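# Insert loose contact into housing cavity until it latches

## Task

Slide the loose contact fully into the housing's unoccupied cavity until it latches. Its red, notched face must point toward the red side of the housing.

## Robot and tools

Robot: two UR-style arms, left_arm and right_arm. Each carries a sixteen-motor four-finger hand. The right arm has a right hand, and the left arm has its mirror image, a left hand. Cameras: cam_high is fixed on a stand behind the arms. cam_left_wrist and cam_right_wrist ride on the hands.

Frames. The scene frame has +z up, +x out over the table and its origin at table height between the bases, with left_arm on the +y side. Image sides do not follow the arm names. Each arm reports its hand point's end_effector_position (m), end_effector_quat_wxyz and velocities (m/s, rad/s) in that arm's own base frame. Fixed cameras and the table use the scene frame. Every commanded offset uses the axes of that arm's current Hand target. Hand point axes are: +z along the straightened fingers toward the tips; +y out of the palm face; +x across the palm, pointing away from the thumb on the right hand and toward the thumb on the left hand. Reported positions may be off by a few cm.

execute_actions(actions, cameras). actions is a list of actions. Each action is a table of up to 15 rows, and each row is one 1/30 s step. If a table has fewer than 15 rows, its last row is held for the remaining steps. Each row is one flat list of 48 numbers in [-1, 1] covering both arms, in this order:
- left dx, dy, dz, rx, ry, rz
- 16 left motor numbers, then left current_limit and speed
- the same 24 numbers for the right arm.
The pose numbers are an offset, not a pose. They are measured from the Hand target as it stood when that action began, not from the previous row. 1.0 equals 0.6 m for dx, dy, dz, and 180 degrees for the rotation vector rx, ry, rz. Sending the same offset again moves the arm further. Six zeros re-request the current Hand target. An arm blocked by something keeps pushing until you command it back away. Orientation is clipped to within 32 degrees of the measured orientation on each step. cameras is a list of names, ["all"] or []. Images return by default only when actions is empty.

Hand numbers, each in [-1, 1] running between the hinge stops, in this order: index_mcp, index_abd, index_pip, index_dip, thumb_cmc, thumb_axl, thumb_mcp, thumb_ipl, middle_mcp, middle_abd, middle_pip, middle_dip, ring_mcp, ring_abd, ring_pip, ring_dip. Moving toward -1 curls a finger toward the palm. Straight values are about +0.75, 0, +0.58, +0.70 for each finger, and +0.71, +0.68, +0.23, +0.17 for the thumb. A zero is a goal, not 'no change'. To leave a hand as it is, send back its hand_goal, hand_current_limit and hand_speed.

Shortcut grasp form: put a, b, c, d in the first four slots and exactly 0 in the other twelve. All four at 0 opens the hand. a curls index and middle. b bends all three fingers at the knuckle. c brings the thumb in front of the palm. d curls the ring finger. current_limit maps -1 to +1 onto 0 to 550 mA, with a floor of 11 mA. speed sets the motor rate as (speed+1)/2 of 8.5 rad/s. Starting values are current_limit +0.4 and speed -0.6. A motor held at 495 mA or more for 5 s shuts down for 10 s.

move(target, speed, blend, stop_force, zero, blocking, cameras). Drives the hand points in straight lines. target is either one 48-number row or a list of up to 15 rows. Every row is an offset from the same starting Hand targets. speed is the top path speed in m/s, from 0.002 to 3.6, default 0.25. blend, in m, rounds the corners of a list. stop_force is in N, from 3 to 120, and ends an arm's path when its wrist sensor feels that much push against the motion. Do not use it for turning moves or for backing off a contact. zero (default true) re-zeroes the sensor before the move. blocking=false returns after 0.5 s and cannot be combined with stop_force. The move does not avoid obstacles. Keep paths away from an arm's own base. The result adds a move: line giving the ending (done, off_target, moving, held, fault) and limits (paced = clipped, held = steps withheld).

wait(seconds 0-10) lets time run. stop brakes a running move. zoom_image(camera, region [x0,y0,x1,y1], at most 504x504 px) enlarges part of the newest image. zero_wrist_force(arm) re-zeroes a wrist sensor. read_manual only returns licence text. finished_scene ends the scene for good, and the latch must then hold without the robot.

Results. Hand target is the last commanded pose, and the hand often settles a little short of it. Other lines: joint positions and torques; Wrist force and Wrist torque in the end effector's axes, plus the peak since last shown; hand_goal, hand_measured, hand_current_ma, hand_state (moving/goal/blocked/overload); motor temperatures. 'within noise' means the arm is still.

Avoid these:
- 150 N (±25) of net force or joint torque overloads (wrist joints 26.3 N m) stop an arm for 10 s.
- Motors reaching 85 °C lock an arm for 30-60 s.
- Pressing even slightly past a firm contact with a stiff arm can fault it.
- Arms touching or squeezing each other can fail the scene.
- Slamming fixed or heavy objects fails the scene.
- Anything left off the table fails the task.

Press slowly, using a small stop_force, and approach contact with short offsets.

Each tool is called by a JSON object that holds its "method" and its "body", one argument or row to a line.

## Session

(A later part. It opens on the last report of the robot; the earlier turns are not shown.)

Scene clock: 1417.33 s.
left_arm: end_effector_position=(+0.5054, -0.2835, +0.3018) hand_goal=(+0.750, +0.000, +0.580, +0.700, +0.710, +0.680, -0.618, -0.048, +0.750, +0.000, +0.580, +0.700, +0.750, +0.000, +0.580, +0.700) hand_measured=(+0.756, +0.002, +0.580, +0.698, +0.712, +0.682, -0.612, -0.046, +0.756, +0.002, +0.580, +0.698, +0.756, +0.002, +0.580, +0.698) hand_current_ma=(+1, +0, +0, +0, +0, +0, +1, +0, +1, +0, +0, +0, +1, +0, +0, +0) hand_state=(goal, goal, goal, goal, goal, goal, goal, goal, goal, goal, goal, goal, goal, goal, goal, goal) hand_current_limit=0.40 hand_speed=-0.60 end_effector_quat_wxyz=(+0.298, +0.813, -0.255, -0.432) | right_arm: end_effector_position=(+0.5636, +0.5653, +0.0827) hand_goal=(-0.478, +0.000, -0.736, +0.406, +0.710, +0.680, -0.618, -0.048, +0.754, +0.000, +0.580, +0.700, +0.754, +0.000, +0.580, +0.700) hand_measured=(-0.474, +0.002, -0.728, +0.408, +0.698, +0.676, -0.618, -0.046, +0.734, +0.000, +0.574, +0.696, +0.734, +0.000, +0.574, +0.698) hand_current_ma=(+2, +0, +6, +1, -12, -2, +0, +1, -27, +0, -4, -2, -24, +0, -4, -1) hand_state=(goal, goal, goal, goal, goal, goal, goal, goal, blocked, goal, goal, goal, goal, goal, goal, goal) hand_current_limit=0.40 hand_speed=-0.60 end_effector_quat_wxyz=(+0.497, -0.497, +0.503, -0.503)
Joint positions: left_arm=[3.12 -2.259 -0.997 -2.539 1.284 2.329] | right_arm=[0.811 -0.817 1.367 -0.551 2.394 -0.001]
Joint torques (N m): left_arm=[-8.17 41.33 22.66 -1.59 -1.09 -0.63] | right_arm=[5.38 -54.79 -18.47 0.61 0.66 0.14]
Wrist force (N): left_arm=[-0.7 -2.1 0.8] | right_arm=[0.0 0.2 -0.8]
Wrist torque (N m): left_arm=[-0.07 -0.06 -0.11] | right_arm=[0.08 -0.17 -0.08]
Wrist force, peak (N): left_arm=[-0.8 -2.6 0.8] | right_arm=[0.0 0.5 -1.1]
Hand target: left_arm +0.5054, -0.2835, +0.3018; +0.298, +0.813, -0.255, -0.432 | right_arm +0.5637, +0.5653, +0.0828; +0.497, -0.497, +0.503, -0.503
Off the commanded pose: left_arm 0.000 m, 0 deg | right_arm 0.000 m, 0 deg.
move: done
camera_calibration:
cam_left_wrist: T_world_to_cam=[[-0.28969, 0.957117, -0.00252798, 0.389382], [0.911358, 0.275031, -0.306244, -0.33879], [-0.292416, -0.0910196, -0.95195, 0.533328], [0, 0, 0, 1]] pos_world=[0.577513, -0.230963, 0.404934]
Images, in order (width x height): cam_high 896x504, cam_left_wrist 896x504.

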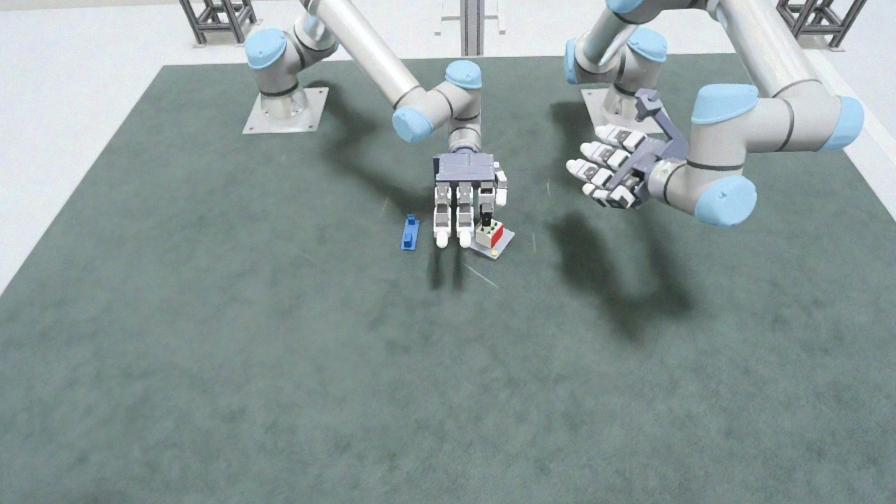

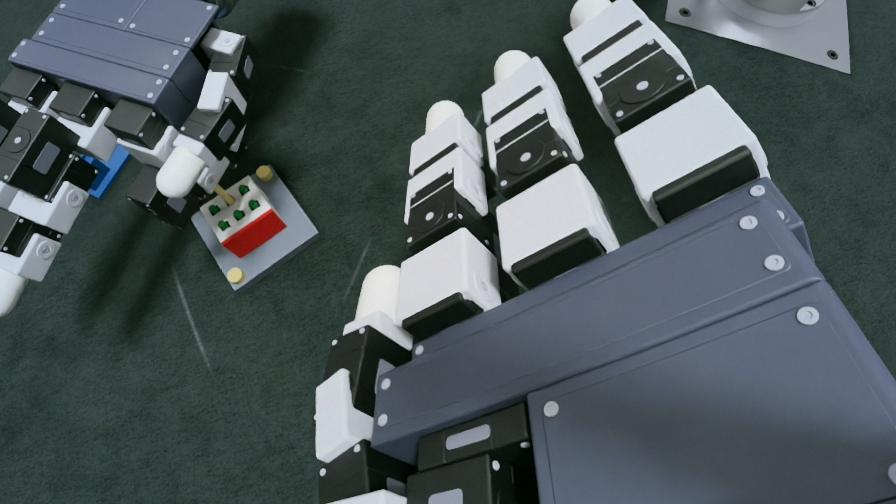

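{"method": "move", "body": {
  "target": [
    [0,0,0,0,0,0, 0.75,0,0.58,0.70,0.71,0.68,-0.618,-0.049,0.75,0,0.58,0.70,0.75,0,0.58,0.70, 0.4,-0.6, 0,-0.2,0,0,0,0, -0.479,0,-0.737,0.406,0.71,0.68,-0.618,-0.049,0.753,0,0.58,0.7,0.753,0,0.58,0.7, 0.4,-0.6],
    [0,0,0,0,0,0, 0.75,0,0.58,0.70,0.71,0.68,-0.618,-0.049,0.75,0,0.58,0.70,0.75,0,0.58,0.70, 0.4,-0.6, 0,-0.2,0,0,0,0, 0.753,0,0.58,0.7,0.71,0.68,-0.618,-0.049,0.753,0,0.58,0.7,0.753,0,0.58,0.7, 0.4,-0.6],
    [0,0,0,0,0,0, 0.75,0,0.58,0.70,0.71,0.68,-0.618,-0.049,0.75,0,0.58,0.70,0.75,0,0.58,0.70, 0.4,-0.6, 0,-0.2,0,0,0,0, 0.753,0,0.58,0.7,-0.796,0.677,0.2247,0.1676,0.753,0,0.58,0.7,0.753,0,0.58,0.7, 0.4,-0.6],
    [0,0,0,0,0,0, 0.75,0,0.58,0.70,0.71,0.68,-0.618,-0.049,0.75,0,0.58,0.70,0.75,0,0.58,0.70, 0.4,-0.6, -0.0452,-0.1488,0.111,0.013,-0.0019,0.0878, 0.753,0,0.58,0.7,-0.796,0.677,0.2247,0.1676,0.753,0,0.58,0.7,0.753,0,0.58,0.7, 0.4,-0.6]
  ],
  "speed": 0.1,
  "cameras": ["cam_left_wrist","cam_high"]
}}

{"method": "zoom_image", "body": {
  "camera": "cam_left_wrist",
  "region": [150, 130, 250, 230]
}}

{"method": "zoom_image", "body": {
  "camera": "cam_high",
  "region": [460, 180, 520, 250]
}}

Scene clock: 1479.30 s.
left_arm: end_effector_position=(+0.5054, -0.2835, +0.3018) hand_goal=(+0.750, +0.000, +0.580, +0.700, +0.710, +0.680, -0.618, -0.048, +0.750, +0.000, +0.580, +0.700, +0.750, +0.000, +0.580, +0.700) hand_measured=(+0.756, +0.002, +0.580, +0.698, +0.712, +0.682, -0.612, -0.046, +0.756, +0.002, +0.580, +0.698, +0.756, +0.002, +0.580, +0.698) hand_current_ma=(+1, +0, +0, +0, +0, +0, +1, +0, +1, +0, +0, +0, +1, +0, +0, +0) hand_state=(goal, goal, goal, goal, goal, goal, goal, goal, goal, goal, goal, goal, goal, goal, goal, goal) hand_current_limit=0.40 hand_speed=-0.60 end_effector_quat_wxyz=(+0.298, +0.813, -0.255, -0.432) | right_arm: end_effector_position=(+0.6306, +0.5917, +0.1720) hand_goal=(+0.754, +0.000, +0.580, +0.700, -0.796, +0.678, +0.224, +0.168, +0.754, +0.000, +0.580, +0.700, +0.754, +0.000, +0.580, +0.700) hand_measured=(+0.734, +0.002, +0.572, +0.698, -0.794, +0.676, +0.222, +0.166, +0.734, +0.000, +0.574, +0.696, +0.734, +0.000, +0.574, +0.698) hand_current_ma=(-26, +0, -6, -1, +1, -1, -1, -1, -27, +0, -4, -2, -24, +0, -4, -1) hand_state=(blocked, goal, goal, goal, goal, goal, goal, goal, blocked, goal, goal, goal, goal, goal, goal, goal) hand_current_limit=0.40 hand_speed=-0.60 end_effector_quat_wxyz=(+0.573, -0.415, +0.554, -0.439)
Joint positions: left_arm=[3.12 -2.259 -0.997 -2.539 1.284 2.329] | right_arm=[0.746 -0.817 1.168 -0.408 2.327 0.236]
Joint torques (N m): left_arm=[-9.08 42.59 21.23 -1.39 -0.69 -0.33] | right_arm=[7.75 -64.29 -13.97 0.28 1.26 -1.47]
Wrist force (N): left_arm=[-0.9 -2.2 0.7] | right_arm=[0.0 0.2 -1.2]
Wrist torque (N m): left_arm=[-0.08 -0.04 -0.12] | right_arm=[0.06 -0.09 0.08]
Wrist force, peak (N): left_arm=[-0.9 -2.6 0.9] | right_arm=[-0.2 0.2 -1.7]
Hand target: left_arm +0.5054, -0.2835, +0.3018; +0.298, +0.813, -0.255, -0.432 | right_arm +0.6305, +0.5917, +0.1721; +0.573, -0.415, +0.554, -0.439
Off the commanded pose: left_arm 0.000 m, 0 deg | right_arm 0.000 m, 0 deg.
move: done
camera_calibration:
cam_left_wrist: T_world_to_cam=[[-0.28969, 0.957117, -0.00252798, 0.389382], [0.911358, 0.275031, -0.306244, -0.33879], [-0.292416, -0.0910196, -0.95195, 0.533328], [0, 0, 0, 1]] pos_world=[0.577513, -0.230963, 0.404934]
Images, in order (width x height): cam_high 896x504, cam_left_wrist 896x504.

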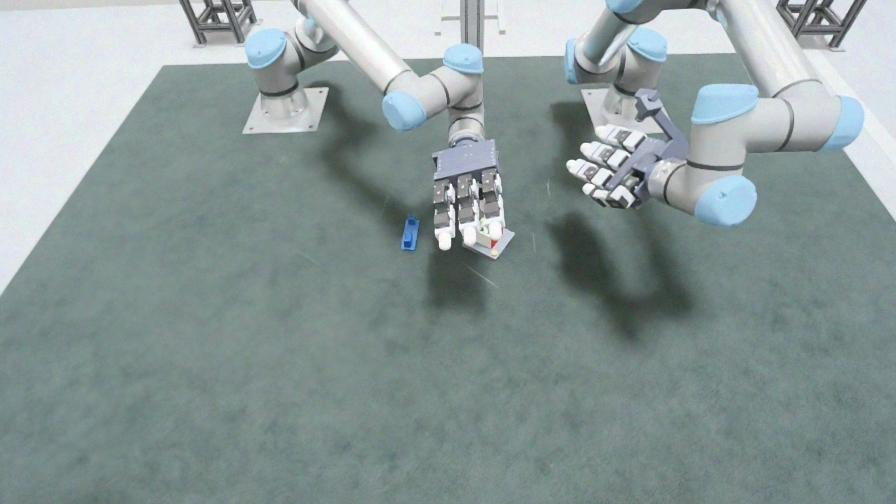

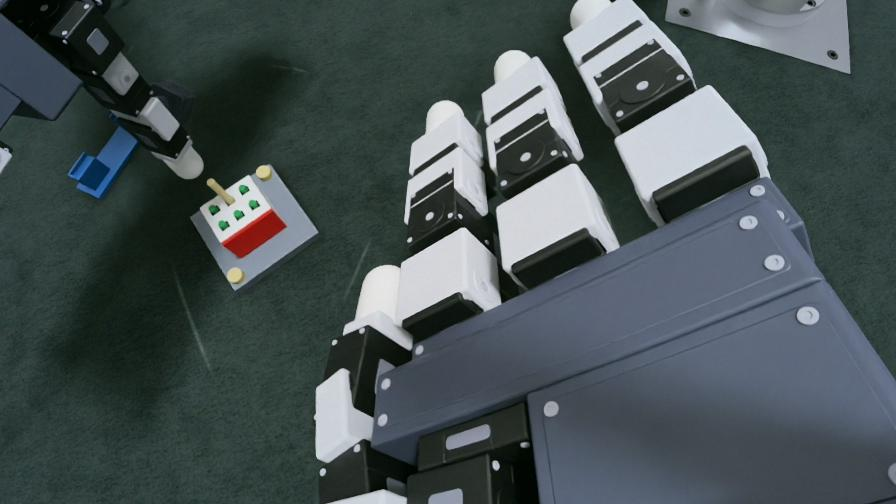

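Scaled by 5.040 from the camera's 896x504 image, which has a finer 1280x720 frame.

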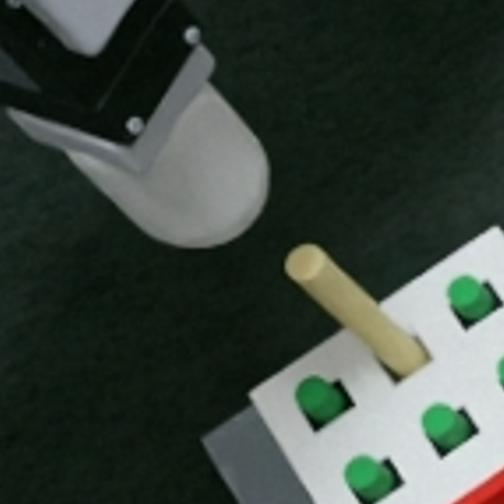

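Scaled by 7.200 from the camera's 896x504 image, which has a finer 1280x720 frame.

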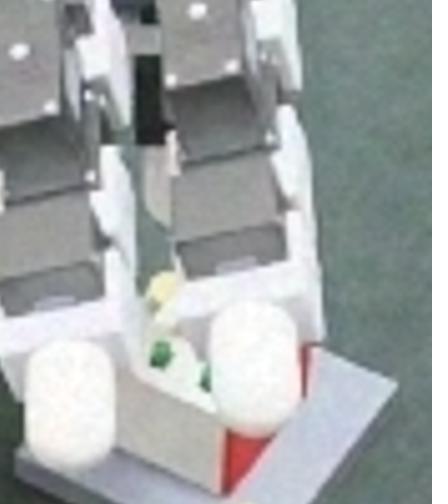

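{"method": "move", "body": {
  "target": [0,0,0,0,0,0, 0.75,0,0.58,0.70,0.71,0.68,-0.618,-0.049,0.75,0,0.58,0.70,0.75,0,0.58,0.70, 0.4,-0.6, 0.01,0.0352,-0.0032,0,0,0, 0.753,0,0.58,0.7,-0.796,0.677,0.2247,0.1676,0.753,0,0.58,0.7,0.753,0,0.58,0.7, 0.4,-0.6],
  "speed": 0.01,
  "stop_force": 5,
  "cameras": ["cam_left_wrist","cam_high"]
}}

{"method": "zoom_image", "body": {
  "camera": "cam_left_wrist",
  "region": [150, 130, 250, 230]
}}

{"method": "zoom_image", "body": {
  "camera": "cam_high",
  "region": [460, 180, 520, 250]
}}

Scene clock: 1496.60 s.
left_arm: end_effector_position=(+0.5054, -0.2835, +0.3018) hand_goal=(+0.750, +0.000, +0.580, +0.700, +0.710, +0.680, -0.618, -0.048, +0.750, +0.000, +0.580, +0.700, +0.750, +0.000, +0.580, +0.700) hand_measured=(+0.756, +0.002, +0.580, +0.698, +0.712, +0.682, -0.612, -0.046, +0.756, +0.002, +0.580, +0.698, +0.756, +0.002, +0.580, +0.698) hand_current_ma=(+1, +0, +0, +0, +0, +0, +1, +0, +1, +0, +0, +0, +1, +0, +0, +0) hand_state=(goal, goal, goal, goal, goal, goal, goal, goal, goal, goal, goal, goal, goal, goal, goal, goal) hand_current_limit=0.40 hand_speed=-0.60 end_effector_quat_wxyz=(+0.298, +0.813, -0.255, -0.432) | right_arm: end_effector_position=(+0.6297, +0.5917, +0.1547) hand_goal=(+0.754, +0.000, +0.580, +0.700, -0.796, +0.678, +0.224, +0.168, +0.754, +0.000, +0.580, +0.700, +0.754, +0.000, +0.580, +0.700) hand_measured=(+0.734, +0.002, +0.572, +0.698, -0.794, +0.676, +0.222, +0.166, +0.734, +0.000, +0.574, +0.696, +0.734, +0.000, +0.574, +0.698) hand_current_ma=(-25, +0, -6, -1, +1, -1, -1, -1, -27, +0, -4, -2, -24, +0, -4, -1) hand_state=(goal, goal, goal, goal, goal, goal, goal, goal, blocked, goal, goal, goal, goal, goal, goal, goal) hand_current_limit=0.40 hand_speed=-0.60 end_effector_quat_wxyz=(+0.573, -0.415, +0.554, -0.439)
Joint positions: left_arm=[3.12 -2.259 -0.997 -2.539 1.284 2.329] | right_arm=[0.747 -0.802 1.189 -0.444 2.328 0.236]
Joint torques (N m): left_arm=[-7.91 42.35 22.16 -1.55 -0.66 -0.37] | right_arm=[3.52 -57.64 -23.2 0.79 0.19 -1.27]
Wrist force (N): left_arm=[-0.6 -2.0 0.5] | right_arm=[-1.4 -5.8 -1.0]
Wrist torque (N m): left_arm=[-0.03 -0.07 -0.10] | right_arm=[-0.51 0.04 0.03]
Wrist force, peak (N): left_arm=[-1.0 -2.4 0.9] | right_arm=[-1.9 -8.3 -1.0]
Hand target: left_arm +0.5054, -0.2835, +0.3018; +0.298, +0.813, -0.255, -0.432 | right_arm +0.6297, +0.5917, +0.1547; +0.573, -0.415, +0.554, -0.439 (not the last commanded pose)
Off the commanded pose: left_arm 0.000 m, 0 deg | right_arm 0.005 m, 0 deg.
move: contact (right_arm)
camera_calibration:
cam_left_wrist: T_world_to_cam=[[-0.28969, 0.957117, -0.00252798, 0.389382], [0.911358, 0.275031, -0.306244, -0.33879], [-0.292416, -0.0910196, -0.95195, 0.533328], [0, 0, 0, 1]] pos_world=[0.577513, -0.230963, 0.404934]
Images, in order (width x height): cam_high 896x504, cam_left_wrist 896x504.

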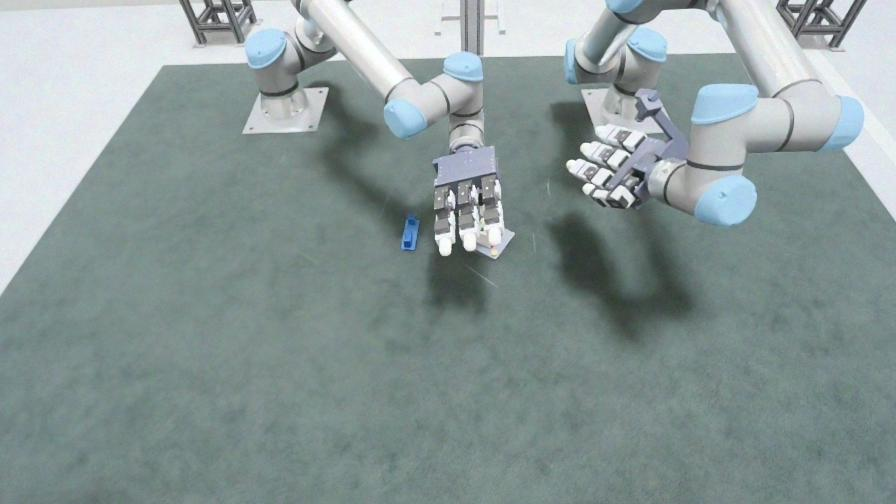

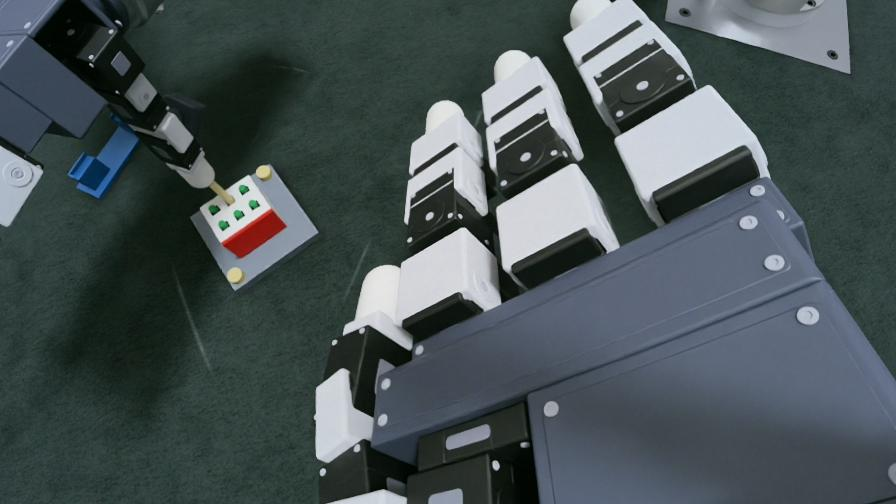

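Scaled by 5.040 from the camera's 896x504 image, which has a finer 1280x720 frame.

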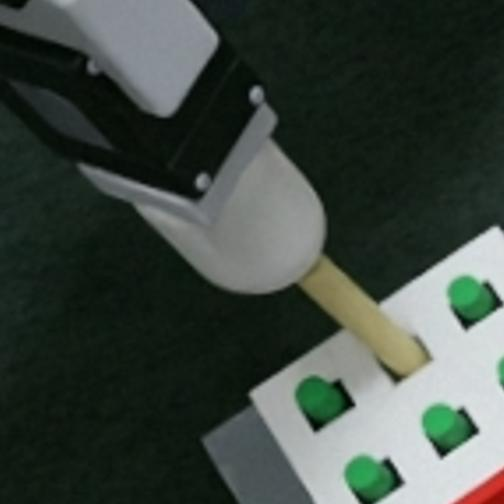

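Scaled by 7.200 from the camera's 896x504 image, which has a finer 1280x720 frame.

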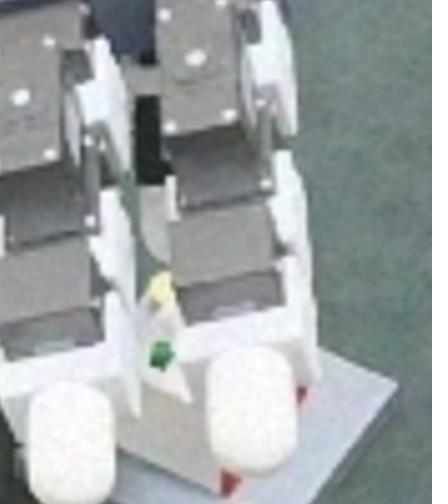

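{"method": "move", "body": {
  "target": [0,0,0,0,0,0, 0.75,0,0.58,0.70,0.71,0.68,-0.618,-0.049,0.75,0,0.58,0.70,0.75,0,0.58,0.70, 0.4,-0.6, 0,0,0,0,0,0, 0.753,0,0.58,0.7,-0.796,0.677,0.2247,0.1676,0.753,0,0.58,0.7,0.753,0,0.58,0.7, 0.4,-0.6],
  "speed": 0.005
}}

{"method": "move", "body": {
  "target": [0,0,0,0,0,0, 0.75,0,0.58,0.70,0.71,0.68,-0.618,-0.049,0.75,0,0.58,0.70,0.75,0,0.58,0.70, 0.4,-0.6, 0.0027,0.0096,-0.0004,0,0,0, 0.753,0,0.58,0.7,-0.796,0.677,0.2247,0.1676,0.753,0,0.58,0.7,0.753,0,0.58,0.7, 0.4,-0.6],
  "speed": 0.004,
  "stop_force": 14,
  "zero": false,
  "cameras": ["cam_left_wrist"]
}}

{"method": "zoom_image", "body": {
  "camera": "cam_left_wrist",
  "region": [150, 130, 250, 230]
}}

Scene clock: 1504.30 s.
left_arm: end_effector_position=(+0.5054, -0.2835, +0.3018) hand_goal=(+0.750, +0.000, +0.580, +0.700, +0.710, +0.680, -0.618, -0.048, +0.750, +0.000, +0.580, +0.700, +0.750, +0.000, +0.580, +0.700) hand_measured=(+0.756, +0.002, +0.580, +0.698, +0.712, +0.682, -0.612, -0.046, +0.756, +0.002, +0.580, +0.698, +0.756, +0.002, +0.580, +0.698) hand_current_ma=(+1, +0, +0, +0, +0, +0, +1, +0, +1, +0, +0, +0, +1, +0, +0, +0) hand_state=(goal, goal, goal, goal, goal, goal, goal, goal, goal, goal, goal, goal, goal, goal, goal, goal) hand_current_limit=0.40 hand_speed=-0.60 end_effector_quat_wxyz=(+0.298, +0.813, -0.255, -0.432) | right_arm: end_effector_position=(+0.6297, +0.5917, +0.1547) hand_goal=(+0.754, +0.000, +0.580, +0.700, -0.796, +0.678, +0.224, +0.168, +0.754, +0.000, +0.580, +0.700, +0.754, +0.000, +0.580, +0.700) hand_measured=(+0.734, +0.002, +0.572, +0.698, -0.794, +0.676, +0.222, +0.166, +0.734, +0.000, +0.574, +0.696, +0.734, +0.000, +0.574, +0.698) hand_current_ma=(-25, +0, -6, -1, +1, -1, -1, -1, -27, +0, -4, -2, -24, +0, -4, -1) hand_state=(goal, goal, goal, goal, goal, goal, goal, goal, blocked, goal, goal, goal, goal, goal, goal, goal) hand_current_limit=0.40 hand_speed=-0.60 end_effector_quat_wxyz=(+0.573, -0.415, +0.554, -0.439)
Joint positions: left_arm=[3.12 -2.259 -0.997 -2.539 1.284 2.329] | right_arm=[0.747 -0.802 1.189 -0.444 2.328 0.236]
Joint torques (N m): left_arm=[-7.75 41.92 22.48 -1.54 -0.5 -0.11] | right_arm=[-10.07 -58.98 -22.58 -0.37 -1.59 -0.57]
Wrist force (N): left_arm=[-0.8 -2.4 0.8] | right_arm=[-1.4 -5.9 -1.0]
Wrist torque (N m): left_arm=[-0.10 -0.04 -0.11] | right_arm=[-0.51 0.02 0.04]
Wrist force, peak (N): left_arm=[-0.8 -2.4 1.1] | right_arm=[-1.4 -6.2 -1.0]
Hand target: left_arm +0.5054, -0.2835, +0.3018; +0.298, +0.813, -0.255, -0.432 | right_arm +0.6297, +0.5917, +0.1547; +0.573, -0.415, +0.554, -0.439
Off the commanded pose: left_arm 0.000 m, 0 deg | right_arm 0.000 m, 0 deg.
move: done

Scene clock: 1505.70 s.
left_arm: end_effector_position=(+0.5054, -0.2835, +0.3018) hand_goal=(+0.750, +0.000, +0.580, +0.700, +0.710, +0.680, -0.618, -0.048, +0.750, +0.000, +0.580, +0.700, +0.750, +0.000, +0.580, +0.700) hand_measured=(+0.756, +0.002, +0.580, +0.698, +0.712, +0.682, -0.612, -0.046, +0.756, +0.002, +0.580, +0.698, +0.756, +0.002, +0.580, +0.698) hand_current_ma=(+1, +0, +0, +0, +0, +0, +1, +0, +1, +0, +0, +0, +1, +0, +0, +0) hand_state=(goal, goal, goal, goal, goal, goal, goal, goal, goal, goal, goal, goal, goal, goal, goal, goal) hand_current_limit=0.40 hand_speed=-0.60 end_effector_quat_wxyz=(+0.298, +0.813, -0.255, -0.432) | right_arm: end_effector_position=(+0.6298, +0.5917, +0.1538) hand_goal=(+0.754, +0.000, +0.580, +0.700, -0.796, +0.678, +0.224, +0.168, +0.754, +0.000, +0.580, +0.700, +0.754, +0.000, +0.580, +0.700) hand_measured=(+0.734, +0.002, +0.572, +0.698, -0.796, +0.676, +0.222, +0.166, +0.734, +0.000, +0.574, +0.696, +0.734, +0.000, +0.574, +0.698) hand_current_ma=(-25, +0, -6, -1, +0, -1, -2, -1, -27, +0, -4, -2, -24, +0, -4, -1) hand_state=(goal, goal, goal, goal, goal, goal, goal, goal, blocked, goal, goal, goal, goal, goal, goal, goal) hand_current_limit=0.40 hand_speed=-0.60 end_effector_quat_wxyz=(+0.573, -0.415, +0.554, -0.439)
Joint positions: left_arm=[3.12 -2.259 -0.997 -2.539 1.284 2.329] | right_arm=[0.747 -0.802 1.19 -0.446 2.328 0.236]
Joint torques (N m): left_arm=[-8.06 43.07 21.92 -1.2 -0.45 -0.41] | right_arm=[-10.55 -51.65 -18.51 2.16 -1.42 -0.58]
Wrist force (N): left_arm=[-0.7 -2.0 0.7] | right_arm=[-3.6 -15.5 -1.1]
Wrist torque (N m): left_arm=[-0.05 -0.06 -0.12] | right_arm=[-1.42 0.24 -0.03]
Wrist force, peak (N): left_arm=[-0.7 -2.5 0.9] | right_arm=[-3.6 -15.9 -1.0]
Hand target: left_arm +0.5054, -0.2835, +0.3018; +0.298, +0.813, -0.255, -0.432 | right_arm +0.6298, +0.5917, +0.1538; +0.573, -0.415, +0.554, -0.439 (not the last commanded pose)
Off the commanded pose: left_arm 0.000 m, 0 deg | right_arm 0.005 m, 0 deg.
move: contact (right_arm)
camera_calibration:
cam_left_wrist: T_world_to_cam=[[-0.28969, 0.957117, -0.00252798, 0.389382], [0.911358, 0.275031, -0.306244, -0.33879], [-0.292416, -0.0910196, -0.95195, 0.533328], [0, 0, 0, 1]] pos_world=[0.577513, -0.230963, 0.404934]
Images, in order (width x height): cam_left_wrist 896x504.

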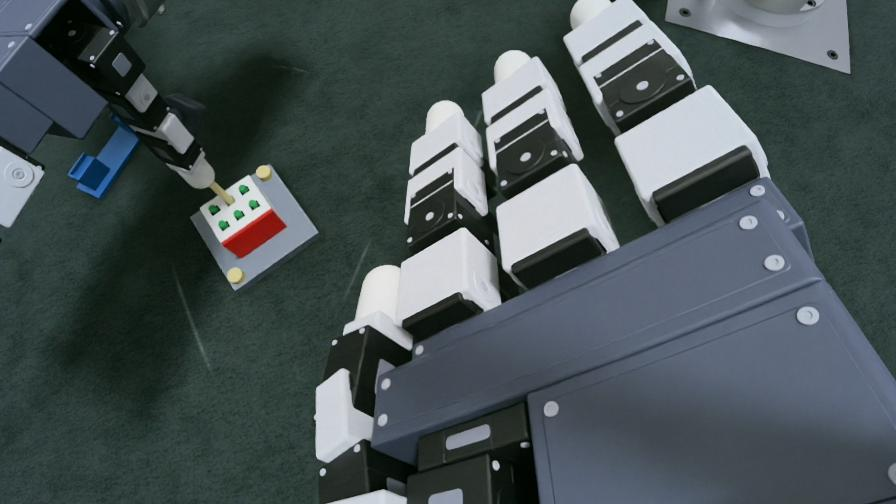

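Scaled by 5.040 from the camera's 896x504 image, which has a finer 1280x720 frame.

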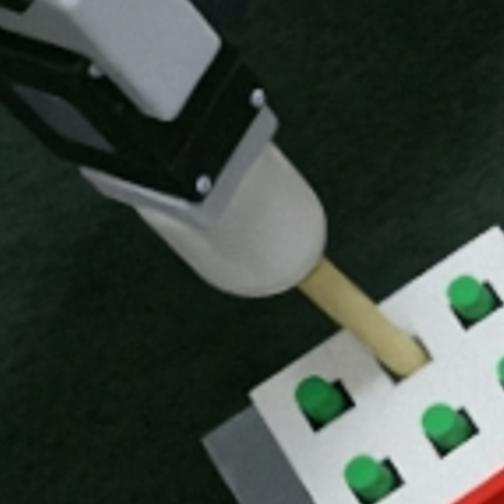

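{"method": "move", "body": {
  "target": [0,0,0,0,0,0, 0.75,0,0.58,0.70,0.71,0.68,-0.618,-0.049,0.75,0,0.58,0.70,0.75,0,0.58,0.70, 0.4,-0.6, 0.0018,0.0064,-0.0003,0,0,0, 0.753,0,0.58,0.7,-0.796,0.677,0.2247,0.1676,0.753,0,0.58,0.7,0.753,0,0.58,0.7, 0.4,-0.6],
  "speed": 0.004,
  "stop_force": 24,
  "zero": false
}}

Scene clock: 1518.87 s.
left_arm: end_effector_position=(+0.5054, -0.2835, +0.3018) hand_goal=(+0.750, +0.000, +0.580, +0.700, +0.710, +0.680, -0.618, -0.048, +0.750, +0.000, +0.580, +0.700, +0.750, +0.000, +0.580, +0.700) hand_measured=(+0.756, +0.002, +0.580, +0.698, +0.712, +0.682, -0.612, -0.046, +0.756, +0.002, +0.580, +0.698, +0.756, +0.002, +0.580, +0.698) hand_current_ma=(+1, +0, +0, +0, +0, +0, +1, +0, +1, +0, +0, +0, +1, +0, +0, +0) hand_state=(goal, goal, goal, goal, goal, goal, goal, goal, goal, goal, goal, goal, goal, goal, goal, goal) hand_current_limit=0.40 hand_speed=-0.60 end_effector_quat_wxyz=(+0.298, +0.813, -0.255, -0.432) | right_arm: end_effector_position=(+0.6298, +0.5917, +0.1498) hand_goal=(+0.754, +0.000, +0.580, +0.700, -0.796, +0.678, +0.224, +0.168, +0.754, +0.000, +0.580, +0.700, +0.754, +0.000, +0.580, +0.700) hand_measured=(+0.734, +0.002, +0.572, +0.698, -0.834, +0.676, +0.222, +0.166, +0.734, +0.000, +0.574, +0.696, +0.734, +0.000, +0.574, +0.698) hand_current_ma=(-25, +0, -6, -1, -64, -1, -2, -1, -27, +0, -4, -2, -24, +0, -4, -1) hand_state=(goal, goal, goal, goal, blocked, goal, goal, goal, blocked, goal, goal, goal, goal, goal, goal, goal) hand_current_limit=0.40 hand_speed=-0.60 end_effector_quat_wxyz=(+0.573, -0.415, +0.554, -0.439)
Joint positions: left_arm=[3.12 -2.259 -0.997 -2.539 1.284 2.329] | right_arm=[0.747 -0.798 1.194 -0.454 2.328 0.236]
Joint torques (N m): left_arm=[-8.18 41.97 21.68 -1.35 -0.46 -0.26] | right_arm=[-2.88 -49.63 -18.24 -0.41 0.11 -0.15]
Wrist force (N): left_arm=[-0.9 -2.2 0.8] | right_arm=[0.9 -2.3 -1.0]
Wrist torque (N m): left_arm=[-0.09 -0.04 -0.12] | right_arm=[-0.20 -0.18 -0.04]
Wrist force, peak (N): left_arm=[-0.9 -2.4 0.9] | right_arm=[-3.2 -16.4 -0.8]
Hand target: left_arm +0.5054, -0.2835, +0.3018; +0.298, +0.813, -0.255, -0.432 | right_arm +0.6298, +0.5917, +0.1498; +0.573, -0.415, +0.554, -0.439
Off the commanded pose: left_arm 0.000 m, 0 deg | right_arm 0.000 m, 0 deg.
move: done

{"method": "move", "body": {
  "target": [
    [0,0,0,0,0,0, 0.75,0,0.58,0.70,0.71,0.68,-0.618,-0.049,0.75,0,0.58,0.70,0.75,0,0.58,0.70, 0.4,-0.6, -0.0226,-0.08,0.0035,0,0,0, 0.753,0,0.58,0.7,-0.796,0.677,0.2247,0.1676,0.753,0,0.58,0.7,0.753,0,0.58,0.7, 0.4,-0.6],
    [0,0,0,0,0,0, 0.75,0,0.58,0.70,0.71,0.68,-0.618,-0.049,0.75,0,0.58,0.70,0.75,0,0.58,0.70, 0.4,-0.6, -0.0226,-0.08,0.0035,0,0,0, 0.753,0,0.58,0.7,-0.514,0.677,0.315,-0.211,0.753,0,0.58,0.7,0.753,0,0.58,0.7, 0.4,-0.6],
    [0,0,0,0,0,0, 0.75,0,0.58,0.70,0.71,0.68,-0.618,-0.049,0.75,0,0.58,0.70,0.75,0,0.58,0.70, 0.4,-0.6, -0.0226,-0.08,0.0035,0,0,0, -0.233,0,0.263,0.478,-0.514,0.677,0.315,-0.211,-0.411,0,-0.591,-0.029,-0.411,0,-0.591,-0.029, 0.4,-0.6],
    [0,0,0,0,0,0, 0.75,0,0.58,0.70,0.71,0.68,-0.618,-0.049,0.75,0,0.58,0.70,0.75,0,0.58,0.70, 0.4,-0.6, 0.0513,-0.0437,-0.0673,0,0,0, -0.233,0,0.263,0.478,-0.514,0.677,0.315,-0.211,-0.411,0,-0.591,-0.029,-0.411,0,-0.591,-0.029, 0.4,-0.6]
  ],
  "speed": 0.1,
  "cameras": ["cam_left_wrist","cam_high"]
}}

{"method": "zoom_image", "body": {
  "camera": "cam_left_wrist",
  "region": [130, 100, 270, 240]
}}

{"method": "zoom_image", "body": {
  "camera": "cam_left_wrist",
  "region": [200, 175, 245, 220]
}}

Scene clock: 1546.37 s.
left_arm: end_effector_position=(+0.5054, -0.2835, +0.3018) hand_goal=(+0.750, +0.000, +0.580, +0.700, +0.710, +0.680, -0.618, -0.048, +0.750, +0.000, +0.580, +0.700, +0.750, +0.000, +0.580, +0.700) hand_measured=(+0.756, +0.002, +0.580, +0.698, +0.712, +0.682, -0.612, -0.046, +0.756, +0.002, +0.580, +0.698, +0.756, +0.002, +0.580, +0.698) hand_current_ma=(+1, +0, +0, +0, +0, +0, +1, +0, +1, +0, +0, +0, +1, +0, +0, +0) hand_state=(goal, goal, goal, goal, goal, goal, goal, goal, goal, goal, goal, goal, goal, goal, goal, goal) hand_current_limit=0.40 hand_speed=-0.60 end_effector_quat_wxyz=(+0.298, +0.813, -0.255, -0.432) | right_arm: end_effector_position=(+0.5883, +0.5555, +0.1651) hand_goal=(-0.232, +0.000, +0.264, +0.478, -0.514, +0.678, +0.316, -0.210, -0.410, +0.000, -0.590, -0.028, -0.410, +0.000, -0.590, -0.028) hand_measured=(-0.234, +0.002, +0.266, +0.480, -0.522, +0.676, +0.314, -0.206, -0.408, +0.000, -0.584, -0.024, -0.408, +0.000, -0.584, -0.026) hand_current_ma=(-1, +0, +0, +1, -7, -1, -1, +2, +1, +0, +4, +2, +1, +0, +4, +1) hand_state=(goal, goal, goal, goal, goal, goal, goal, goal, goal, goal, goal, goal, goal, goal, goal, goal) hand_current_limit=0.40 hand_speed=-0.60 end_effector_quat_wxyz=(+0.573, -0.415, +0.554, -0.439)
Joint positions: left_arm=[3.12 -2.259 -0.997 -2.539 1.284 2.329] | right_arm=[0.75 -0.935 1.394 -0.517 2.331 0.236]
Joint torques (N m): left_arm=[-6.66 42.56 21.22 -1.27 -0.2 0.04] | right_arm=[1.73 -39.13 -13.84 -0.41 -1.64 -0.79]
Wrist force (N): left_arm=[-0.9 -2.2 0.9] | right_arm=[0.2 0.3 -1.2]
Wrist torque (N m): left_arm=[-0.09 -0.03 -0.13] | right_arm=[0.22 -0.17 0.04]
Wrist force, peak (N): left_arm=[-0.9 -2.5 1.0] | right_arm=[1.4 -2.3 -1.0]
Hand target: left_arm +0.5054, -0.2835, +0.3018; +0.298, +0.813, -0.255, -0.432 | right_arm +0.5883, +0.5554, +0.1650; +0.573, -0.415, +0.554, -0.439
Off the commanded pose: left_arm 0.000 m, 0 deg | right_arm 0.000 m, 0 deg.
move: done
camera_calibration:
cam_left_wrist: T_world_to_cam=[[-0.28969, 0.957117, -0.00252798, 0.389382], [0.911358, 0.275031, -0.306244, -0.33879], [-0.292416, -0.0910196, -0.95195, 0.533328], [0, 0, 0, 1]] pos_world=[0.577513, -0.230963, 0.404934]
Images, in order (width x height): cam_high 896x504, cam_left_wrist 896x504.

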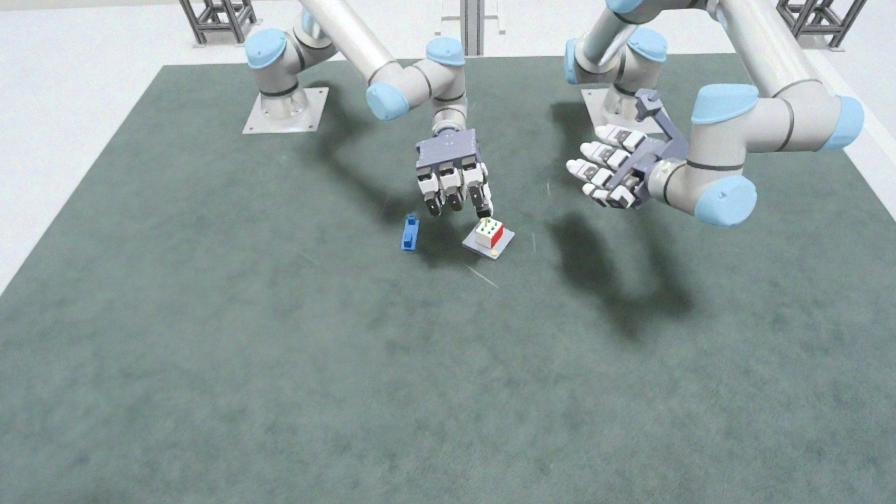

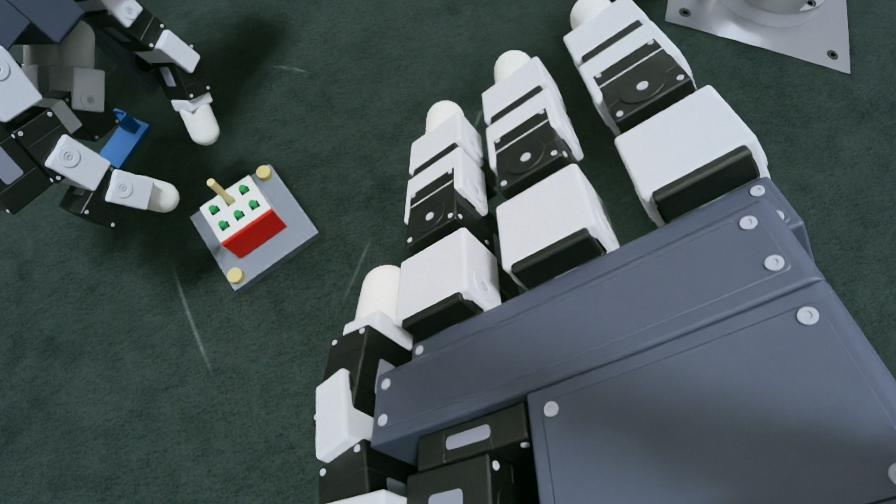

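Scaled by 3.600 from the camera's 896x504 image, which has a finer 1280x720 frame.

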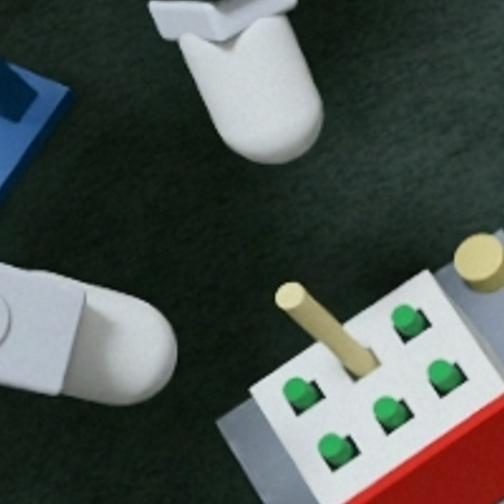

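Scaled by 11.200 from the camera's 896x504 image, which has a finer 1280x720 frame.

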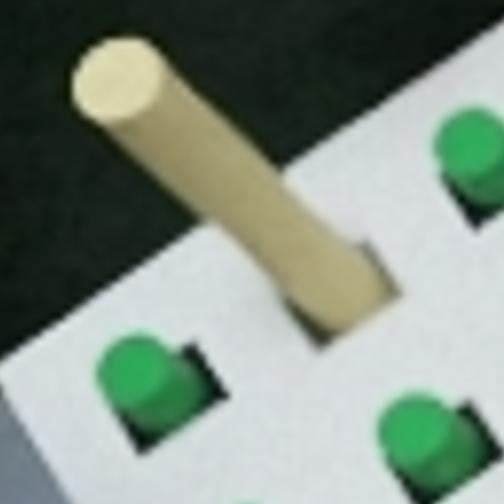

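{"method": "move", "body": {
  "target": [
    [0,0,0,0,0,0, 0.75,0,0.58,0.70,0.71,0.68,-0.618,-0.049,0.75,0,0.58,0.70,0.75,0,0.58,0.70, 0.4,-0.6, 0.0233,0.0823,-0.0036,0,0,0, -0.233,0,0.263,0.478,-0.514,0.677,0.315,-0.211,-0.411,0,-0.591,-0.029,-0.411,0,-0.591,-0.029, 0.4,-0.6],
    [0,0,0,0,0,0, 0.75,0,0.58,0.70,0.71,0.68,-0.618,-0.049,0.75,0,0.58,0.70,0.75,0,0.58,0.70, 0.4,-0.6, 0.0233,0.0823,-0.0036,0,0,0, -0.56,0,0.263,0.478,-0.514,0.677,0.09,-0.211,-0.411,0,-0.591,-0.029,-0.411,0,-0.591,-0.029, 0.7,-0.85]
  ],
  "speed": 0.05,
  "cameras": ["cam_left_wrist"]
}}

{"method": "zoom_image", "body": {
  "camera": "cam_left_wrist",
  "region": [130, 100, 270, 240]
}}

Scene clock: 1563.20 s.
left_arm: end_effector_position=(+0.5054, -0.2835, +0.3018) hand_goal=(+0.750, +0.000, +0.580, +0.700, +0.710, +0.680, -0.618, -0.048, +0.750, +0.000, +0.580, +0.700, +0.750, +0.000, +0.580, +0.700) hand_measured=(+0.756, +0.002, +0.580, +0.698, +0.712, +0.682, -0.612, -0.046, +0.756, +0.002, +0.580, +0.698, +0.756, +0.002, +0.580, +0.698) hand_current_ma=(+1, +0, +0, +0, +0, +0, +1, +0, +1, +0, +0, +0, +1, +0, +0, +0) hand_state=(goal, goal, goal, goal, goal, goal, goal, goal, goal, goal, goal, goal, goal, goal, goal, goal) hand_current_limit=0.40 hand_speed=-0.60 end_effector_quat_wxyz=(+0.298, +0.813, -0.255, -0.432) | right_arm: end_effector_position=(+0.5883, +0.5554, +0.1137) hand_goal=(-0.560, +0.000, +0.264, +0.478, -0.514, +0.678, +0.090, -0.210, -0.410, +0.000, -0.590, -0.028, -0.410, +0.000, -0.590, -0.028) hand_measured=(-0.384, +0.002, +0.304, +0.492, -0.522, +0.676, +0.200, -0.190, -0.408, +0.000, -0.584, -0.024, -0.408, +0.000, -0.584, -0.026) hand_current_ma=(+468, +0, +66, +13, -7, -1, +456, +37, +1, +0, +4, +2, +1, +0, +4, +1) hand_state=(blocked, goal, blocked, goal, goal, goal, blocked, blocked, goal, goal, goal, goal, goal, goal, goal, goal) hand_current_limit=0.70 hand_speed=-0.85 end_effector_quat_wxyz=(+0.573, -0.415, +0.554, -0.439)
Joint positions: left_arm=[3.12 -2.259 -0.997 -2.539 1.284 2.329] | right_arm=[0.75 -0.875 1.439 -0.622 2.331 0.236]
Joint torques (N m): left_arm=[-7.96 42.44 21.79 -1.17 0.04 -0.05] | right_arm=[-7.86 -53.83 -22.71 0.53 -1.91 -1.31]
Wrist force (N): left_arm=[-0.9 -2.4 0.8] | right_arm=[0.5 -4.4 -3.1]
Wrist torque (N m): left_arm=[-0.11 -0.04 -0.11] | right_arm=[-0.19 -0.20 0.08]
Wrist force, peak (N): left_arm=[-0.9 -2.4 0.9] | right_arm=[0.5 -4.5 -3.3]
Hand target: left_arm +0.5054, -0.2835, +0.3018; +0.298, +0.813, -0.255, -0.432 | right_arm +0.5883, +0.5554, +0.1136; +0.573, -0.415, +0.554, -0.439
Off the commanded pose: left_arm 0.000 m, 0 deg | right_arm 0.000 m, 0 deg.
move: done
camera_calibration:
cam_left_wrist: T_world_to_cam=[[-0.28969, 0.957117, -0.00252798, 0.389382], [0.911358, 0.275031, -0.306244, -0.33879], [-0.292416, -0.0910196, -0.95195, 0.533328], [0, 0, 0, 1]] pos_world=[0.577513, -0.230963, 0.404934]
Images, in order (width x height): cam_left_wrist 896x504.

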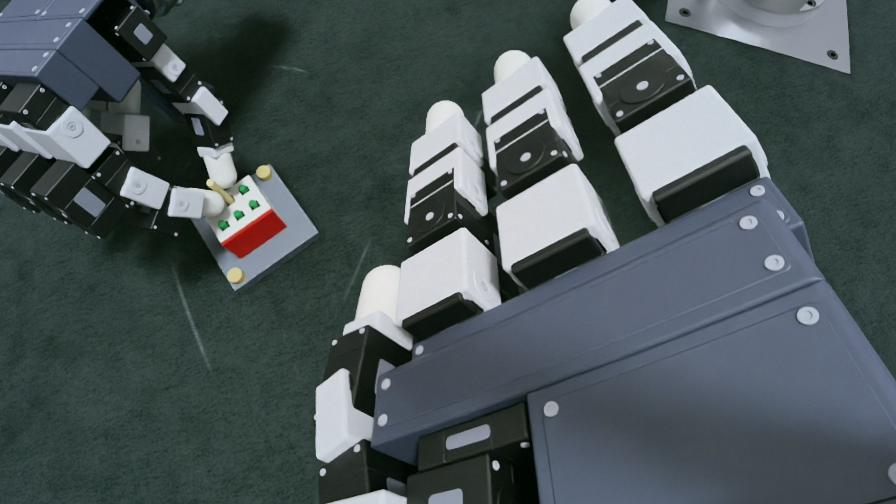

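Scaled by 3.600 from the camera's 896x504 image, which has a finer 1280x720 frame.

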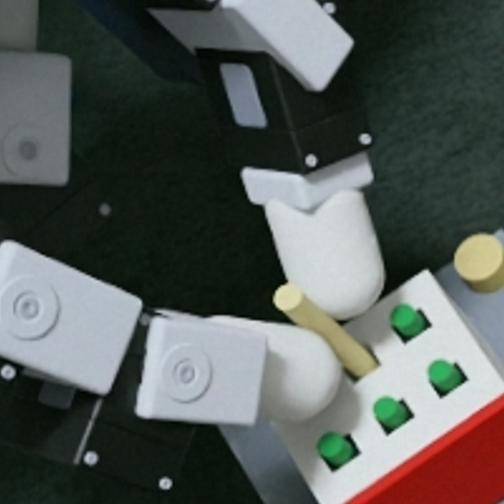

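{"method": "move", "body": {
  "target": [0,0,0,0,0,0, 0.75,0,0.58,0.70,0.71,0.68,-0.618,-0.049,0.75,0,0.58,0.70,0.75,0,0.58,0.70, 0.4,-0.6, -0.0036,-0.0128,0.0006,0,0,0, -0.56,0,0.263,0.478,-0.514,0.677,0.09,-0.211,-0.411,0,-0.591,-0.029,-0.411,0,-0.591,-0.029, 0.7,-0.85],
  "speed": 0.006,
  "stop_force": 9,
  "cameras": ["cam_left_wrist"]
}}

{"method": "zoom_image", "body": {
  "camera": "cam_left_wrist",
  "region": [130, 100, 270, 240]
}}

{"method": "zoom_image", "body": {
  "camera": "cam_left_wrist",
  "region": [200, 175, 245, 220]
}}

Scene clock: 1570.03 s.
left_arm: end_effector_position=(+0.5054, -0.2835, +0.3018) hand_goal=(+0.750, +0.000, +0.580, +0.700, +0.710, +0.680, -0.618, -0.048, +0.750, +0.000, +0.580, +0.700, +0.750, +0.000, +0.580, +0.700) hand_measured=(+0.756, +0.002, +0.580, +0.698, +0.712, +0.682, -0.612, -0.046, +0.756, +0.002, +0.580, +0.698, +0.756, +0.002, +0.580, +0.698) hand_current_ma=(+1, +0, +0, +0, +0, +0, +1, +0, +1, +0, +0, +0, +1, +0, +0, +0) hand_state=(goal, goal, goal, goal, goal, goal, goal, goal, goal, goal, goal, goal, goal, goal, goal, goal) hand_current_limit=0.40 hand_speed=-0.60 end_effector_quat_wxyz=(+0.298, +0.813, -0.255, -0.432) | right_arm: end_effector_position=(+0.5883, +0.5554, +0.1217) hand_goal=(-0.560, +0.000, +0.264, +0.478, -0.514, +0.678, +0.090, -0.210, -0.410, +0.000, -0.590, -0.028, -0.410, +0.000, -0.590, -0.028) hand_measured=(-0.390, -0.004, +0.314, +0.502, -0.544, +0.674, +0.188, -0.182, -0.408, +0.000, -0.584, -0.024, -0.408, +0.000, -0.584, -0.026) hand_current_ma=(+468, -1, +93, +30, -43, -2, +379, +63, +1, +0, +4, +2, +1, +0, +4, +1) hand_state=(blocked, goal, blocked, blocked, blocked, goal, blocked, blocked, goal, goal, goal, goal, goal, goal, goal, goal) hand_current_limit=0.70 hand_speed=-0.85 end_effector_quat_wxyz=(+0.573, -0.415, +0.554, -0.439)
Joint positions: left_arm=[3.12 -2.259 -0.997 -2.539 1.284 2.329] | right_arm=[0.75 -0.885 1.433 -0.606 2.331 0.236]
Joint torques (N m): left_arm=[-7.05 42.23 21.35 -1.38 -0.07 -0.07] | right_arm=[-9.42 -48.76 -19.53 -3.76 -2.05 -0.91]
Wrist force (N): left_arm=[-0.7 -2.3 0.9] | right_arm=[1.7 2.4 -1.8]
Wrist torque (N m): left_arm=[-0.10 -0.06 -0.10] | right_arm=[0.26 -0.24 -0.08]
Wrist force, peak (N): left_arm=[-0.9 -2.5 0.9] | right_arm=[0.7 -4.6 -3.4]
Hand target: left_arm +0.5054, -0.2835, +0.3018; +0.298, +0.813, -0.255, -0.432 | right_arm +0.5883, +0.5554, +0.1216; +0.573, -0.415, +0.554, -0.439
Off the commanded pose: left_arm 0.000 m, 0 deg | right_arm 0.000 m, 0 deg.
move: done
camera_calibration:
cam_left_wrist: T_world_to_cam=[[-0.28969, 0.957117, -0.00252798, 0.389382], [0.911358, 0.275031, -0.306244, -0.33879], [-0.292416, -0.0910196, -0.95195, 0.533328], [0, 0, 0, 1]] pos_world=[0.577513, -0.230963, 0.404934]
Images, in order (width x height): cam_left_wrist 896x504.

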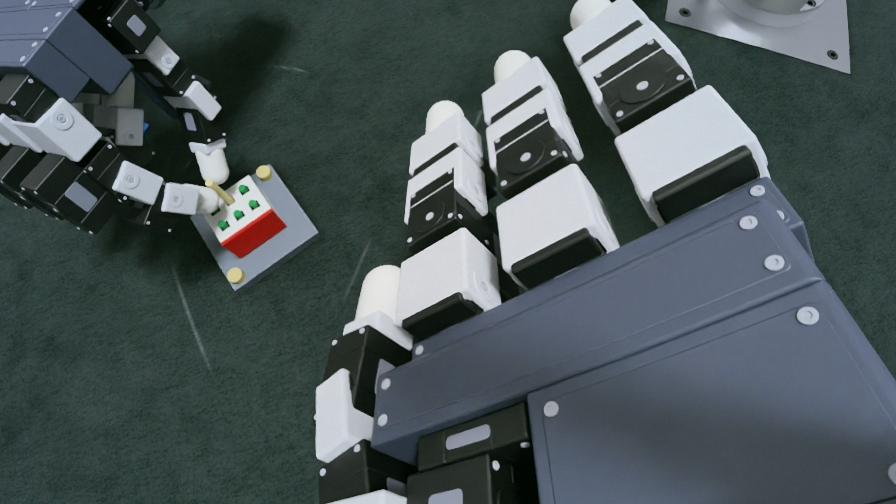

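Scaled by 3.600 from the camera's 896x504 image, which has a finer 1280x720 frame.

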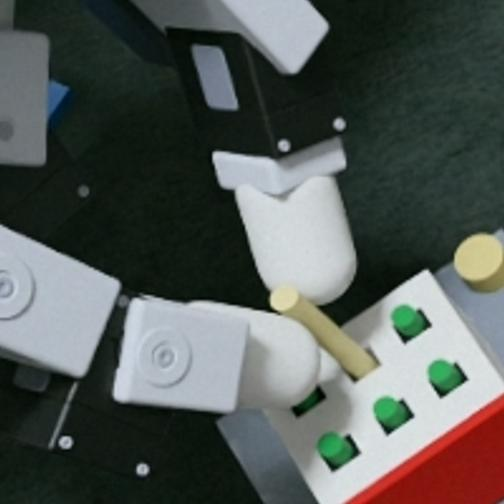

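Scaled by 11.200 from the camera's 896x504 image, which has a finer 1280x720 frame.

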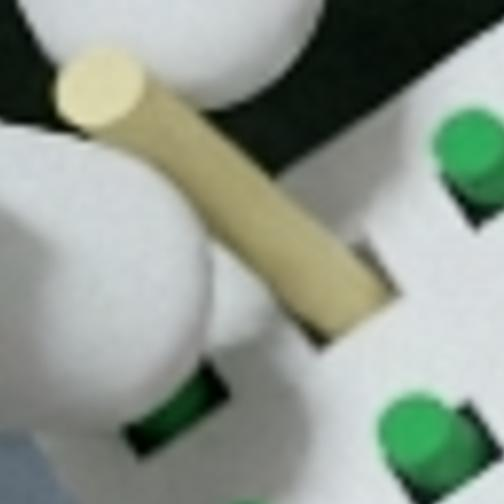

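{"method": "move", "body": {
  "target": [
    [0,0,0,0,0,0, 0.75,0,0.58,0.70,0.71,0.68,-0.618,-0.049,0.75,0,0.58,0.70,0.75,0,0.58,0.70, 0.4,-0.6, 0,0,0,0,0,0, -0.233,0,0.263,0.478,-0.514,0.677,0.315,-0.211,-0.411,0,-0.591,-0.029,-0.411,0,-0.591,-0.029, 0.4,-0.85],
    [0,0,0,0,0,0, 0.75,0,0.58,0.70,0.71,0.68,-0.618,-0.049,0.75,0,0.58,0.70,0.75,0,0.58,0.70, 0.4,-0.6, -0.0308,-0.1089,0.0047,0,0,0, -0.233,0,0.263,0.478,-0.514,0.677,0.315,-0.211,-0.411,0,-0.591,-0.029,-0.411,0,-0.591,-0.029, 0.4,-0.6],
    [0,0,0,0,0,0, 0.75,0,0.58,0.70,0.71,0.68,-0.618,-0.049,0.75,0,0.58,0.70,0.75,0,0.58,0.70, 0.4,-0.6, -0.0308,-0.1089,0.0047,0,0,0, 0.753,0,0.58,0.7,-0.514,0.677,0.2247,0.1676,0.753,0,0.58,0.7,0.753,0,0.58,0.7, 0.4,-0.6],
    [0,0,0,0,0,0, 0.75,0,0.58,0.70,0.71,0.68,-0.618,-0.049,0.75,0,0.58,0.70,0.75,0,0.58,0.70, 0.4,-0.6, -0.0847,-0.053,0.076,0,0,0, 0.753,0,0.58,0.7,-0.796,0.677,0.2247,0.1676,0.753,0,0.58,0.7,0.753,0,0.58,0.7, 0.4,-0.6]
  ],
  "speed": 0.08,
  "cameras": ["cam_left_wrist"]
}}

{"method": "zoom_image", "body": {
  "camera": "cam_left_wrist",
  "region": [150, 120, 250, 220]
}}

Scene clock: 1597.30 s.
left_arm: end_effector_position=(+0.5054, -0.2835, +0.3018) hand_goal=(+0.750, +0.000, +0.580, +0.700, +0.710, +0.680, -0.618, -0.048, +0.750, +0.000, +0.580, +0.700, +0.750, +0.000, +0.580, +0.700) hand_measured=(+0.756, +0.002, +0.580, +0.698, +0.712, +0.682, -0.612, -0.046, +0.756, +0.002, +0.580, +0.698, +0.756, +0.002, +0.580, +0.698) hand_current_ma=(+1, +0, +0, +0, +0, +0, +1, +0, +1, +0, +0, +0, +1, +0, +0, +0) hand_state=(goal, goal, goal, goal, goal, goal, goal, goal, goal, goal, goal, goal, goal, goal, goal, goal) hand_current_limit=0.40 hand_speed=-0.60 end_effector_quat_wxyz=(+0.298, +0.813, -0.255, -0.432) | right_arm: end_effector_position=(+0.6325, +0.5952, +0.1679) hand_goal=(+0.754, +0.000, +0.580, +0.700, -0.796, +0.678, +0.224, +0.168, +0.754, +0.000, +0.580, +0.700, +0.754, +0.000, +0.580, +0.700) hand_measured=(+0.734, -0.004, +0.574, +0.696, -0.794, +0.676, +0.226, +0.166, +0.732, +0.000, +0.574, +0.696, +0.734, +0.000, +0.574, +0.698) hand_current_ma=(-25, -1, -5, -1, +1, -1, +1, -1, -29, +0, -4, -2, -26, +0, -4, -1) hand_state=(goal, goal, goal, goal, goal, goal, goal, goal, blocked, goal, goal, goal, blocked, goal, goal, goal) hand_current_limit=0.40 hand_speed=-0.60 end_effector_quat_wxyz=(+0.573, -0.415, +0.554, -0.439)
Joint positions: left_arm=[3.12 -2.259 -0.997 -2.539 1.284 2.329] | right_arm=[0.748 -0.804 1.156 -0.409 2.329 0.236]
Joint torques (N m): left_arm=[-7.15 42.72 21.03 -1.08 0.37 0.03] | right_arm=[2.1 -63.61 -26.15 -3.08 1.38 1.42]
Wrist force (N): left_arm=[-0.8 -2.5 0.8] | right_arm=[0.2 0.2 -1.0]
Wrist torque (N m): left_arm=[-0.11 -0.05 -0.11] | right_arm=[0.06 -0.12 0.08]
Wrist force, peak (N): left_arm=[-0.9 -2.5 0.9] | right_arm=[1.8 2.6 -1.8]
Hand target: left_arm +0.5054, -0.2835, +0.3018; +0.298, +0.813, -0.255, -0.432 | right_arm +0.6325, +0.5952, +0.1679; +0.573, -0.415, +0.554, -0.439
Off the commanded pose: left_arm 0.000 m, 0 deg | right_arm 0.000 m, 0 deg.
move: done
camera_calibration:
cam_left_wrist: T_world_to_cam=[[-0.28969, 0.957117, -0.00252798, 0.389382], [0.911358, 0.275031, -0.306244, -0.33879], [-0.292416, -0.0910196, -0.95195, 0.533328], [0, 0, 0, 1]] pos_world=[0.577513, -0.230963, 0.404934]
Images, in order (width x height): cam_left_wrist 896x504.

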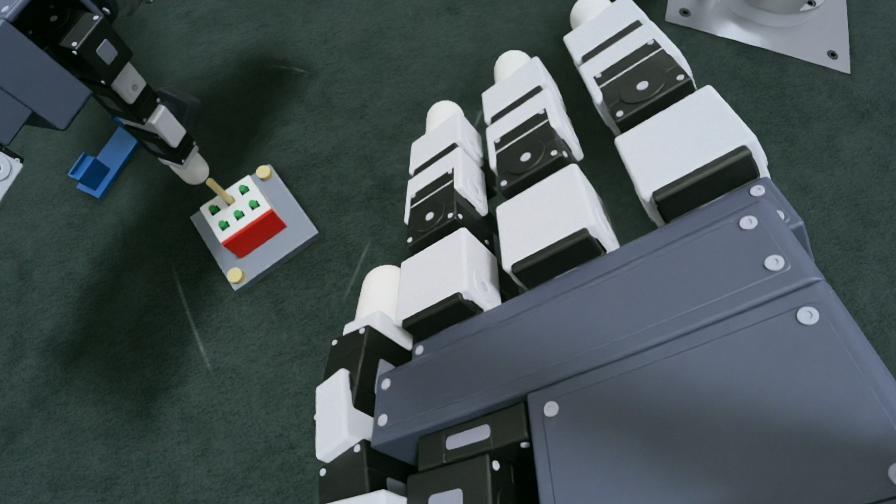

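Scaled by 5.040 from the camera's 896x504 image, which has a finer 1280x720 frame.

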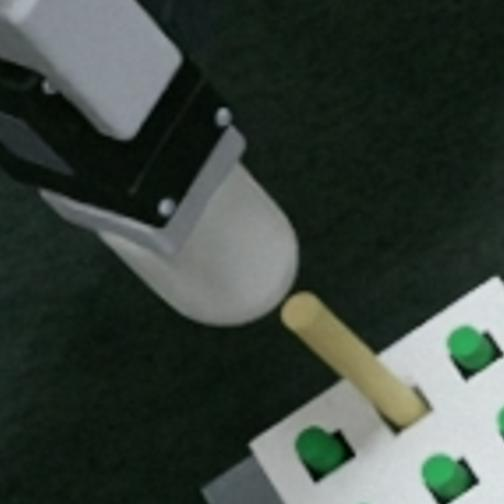

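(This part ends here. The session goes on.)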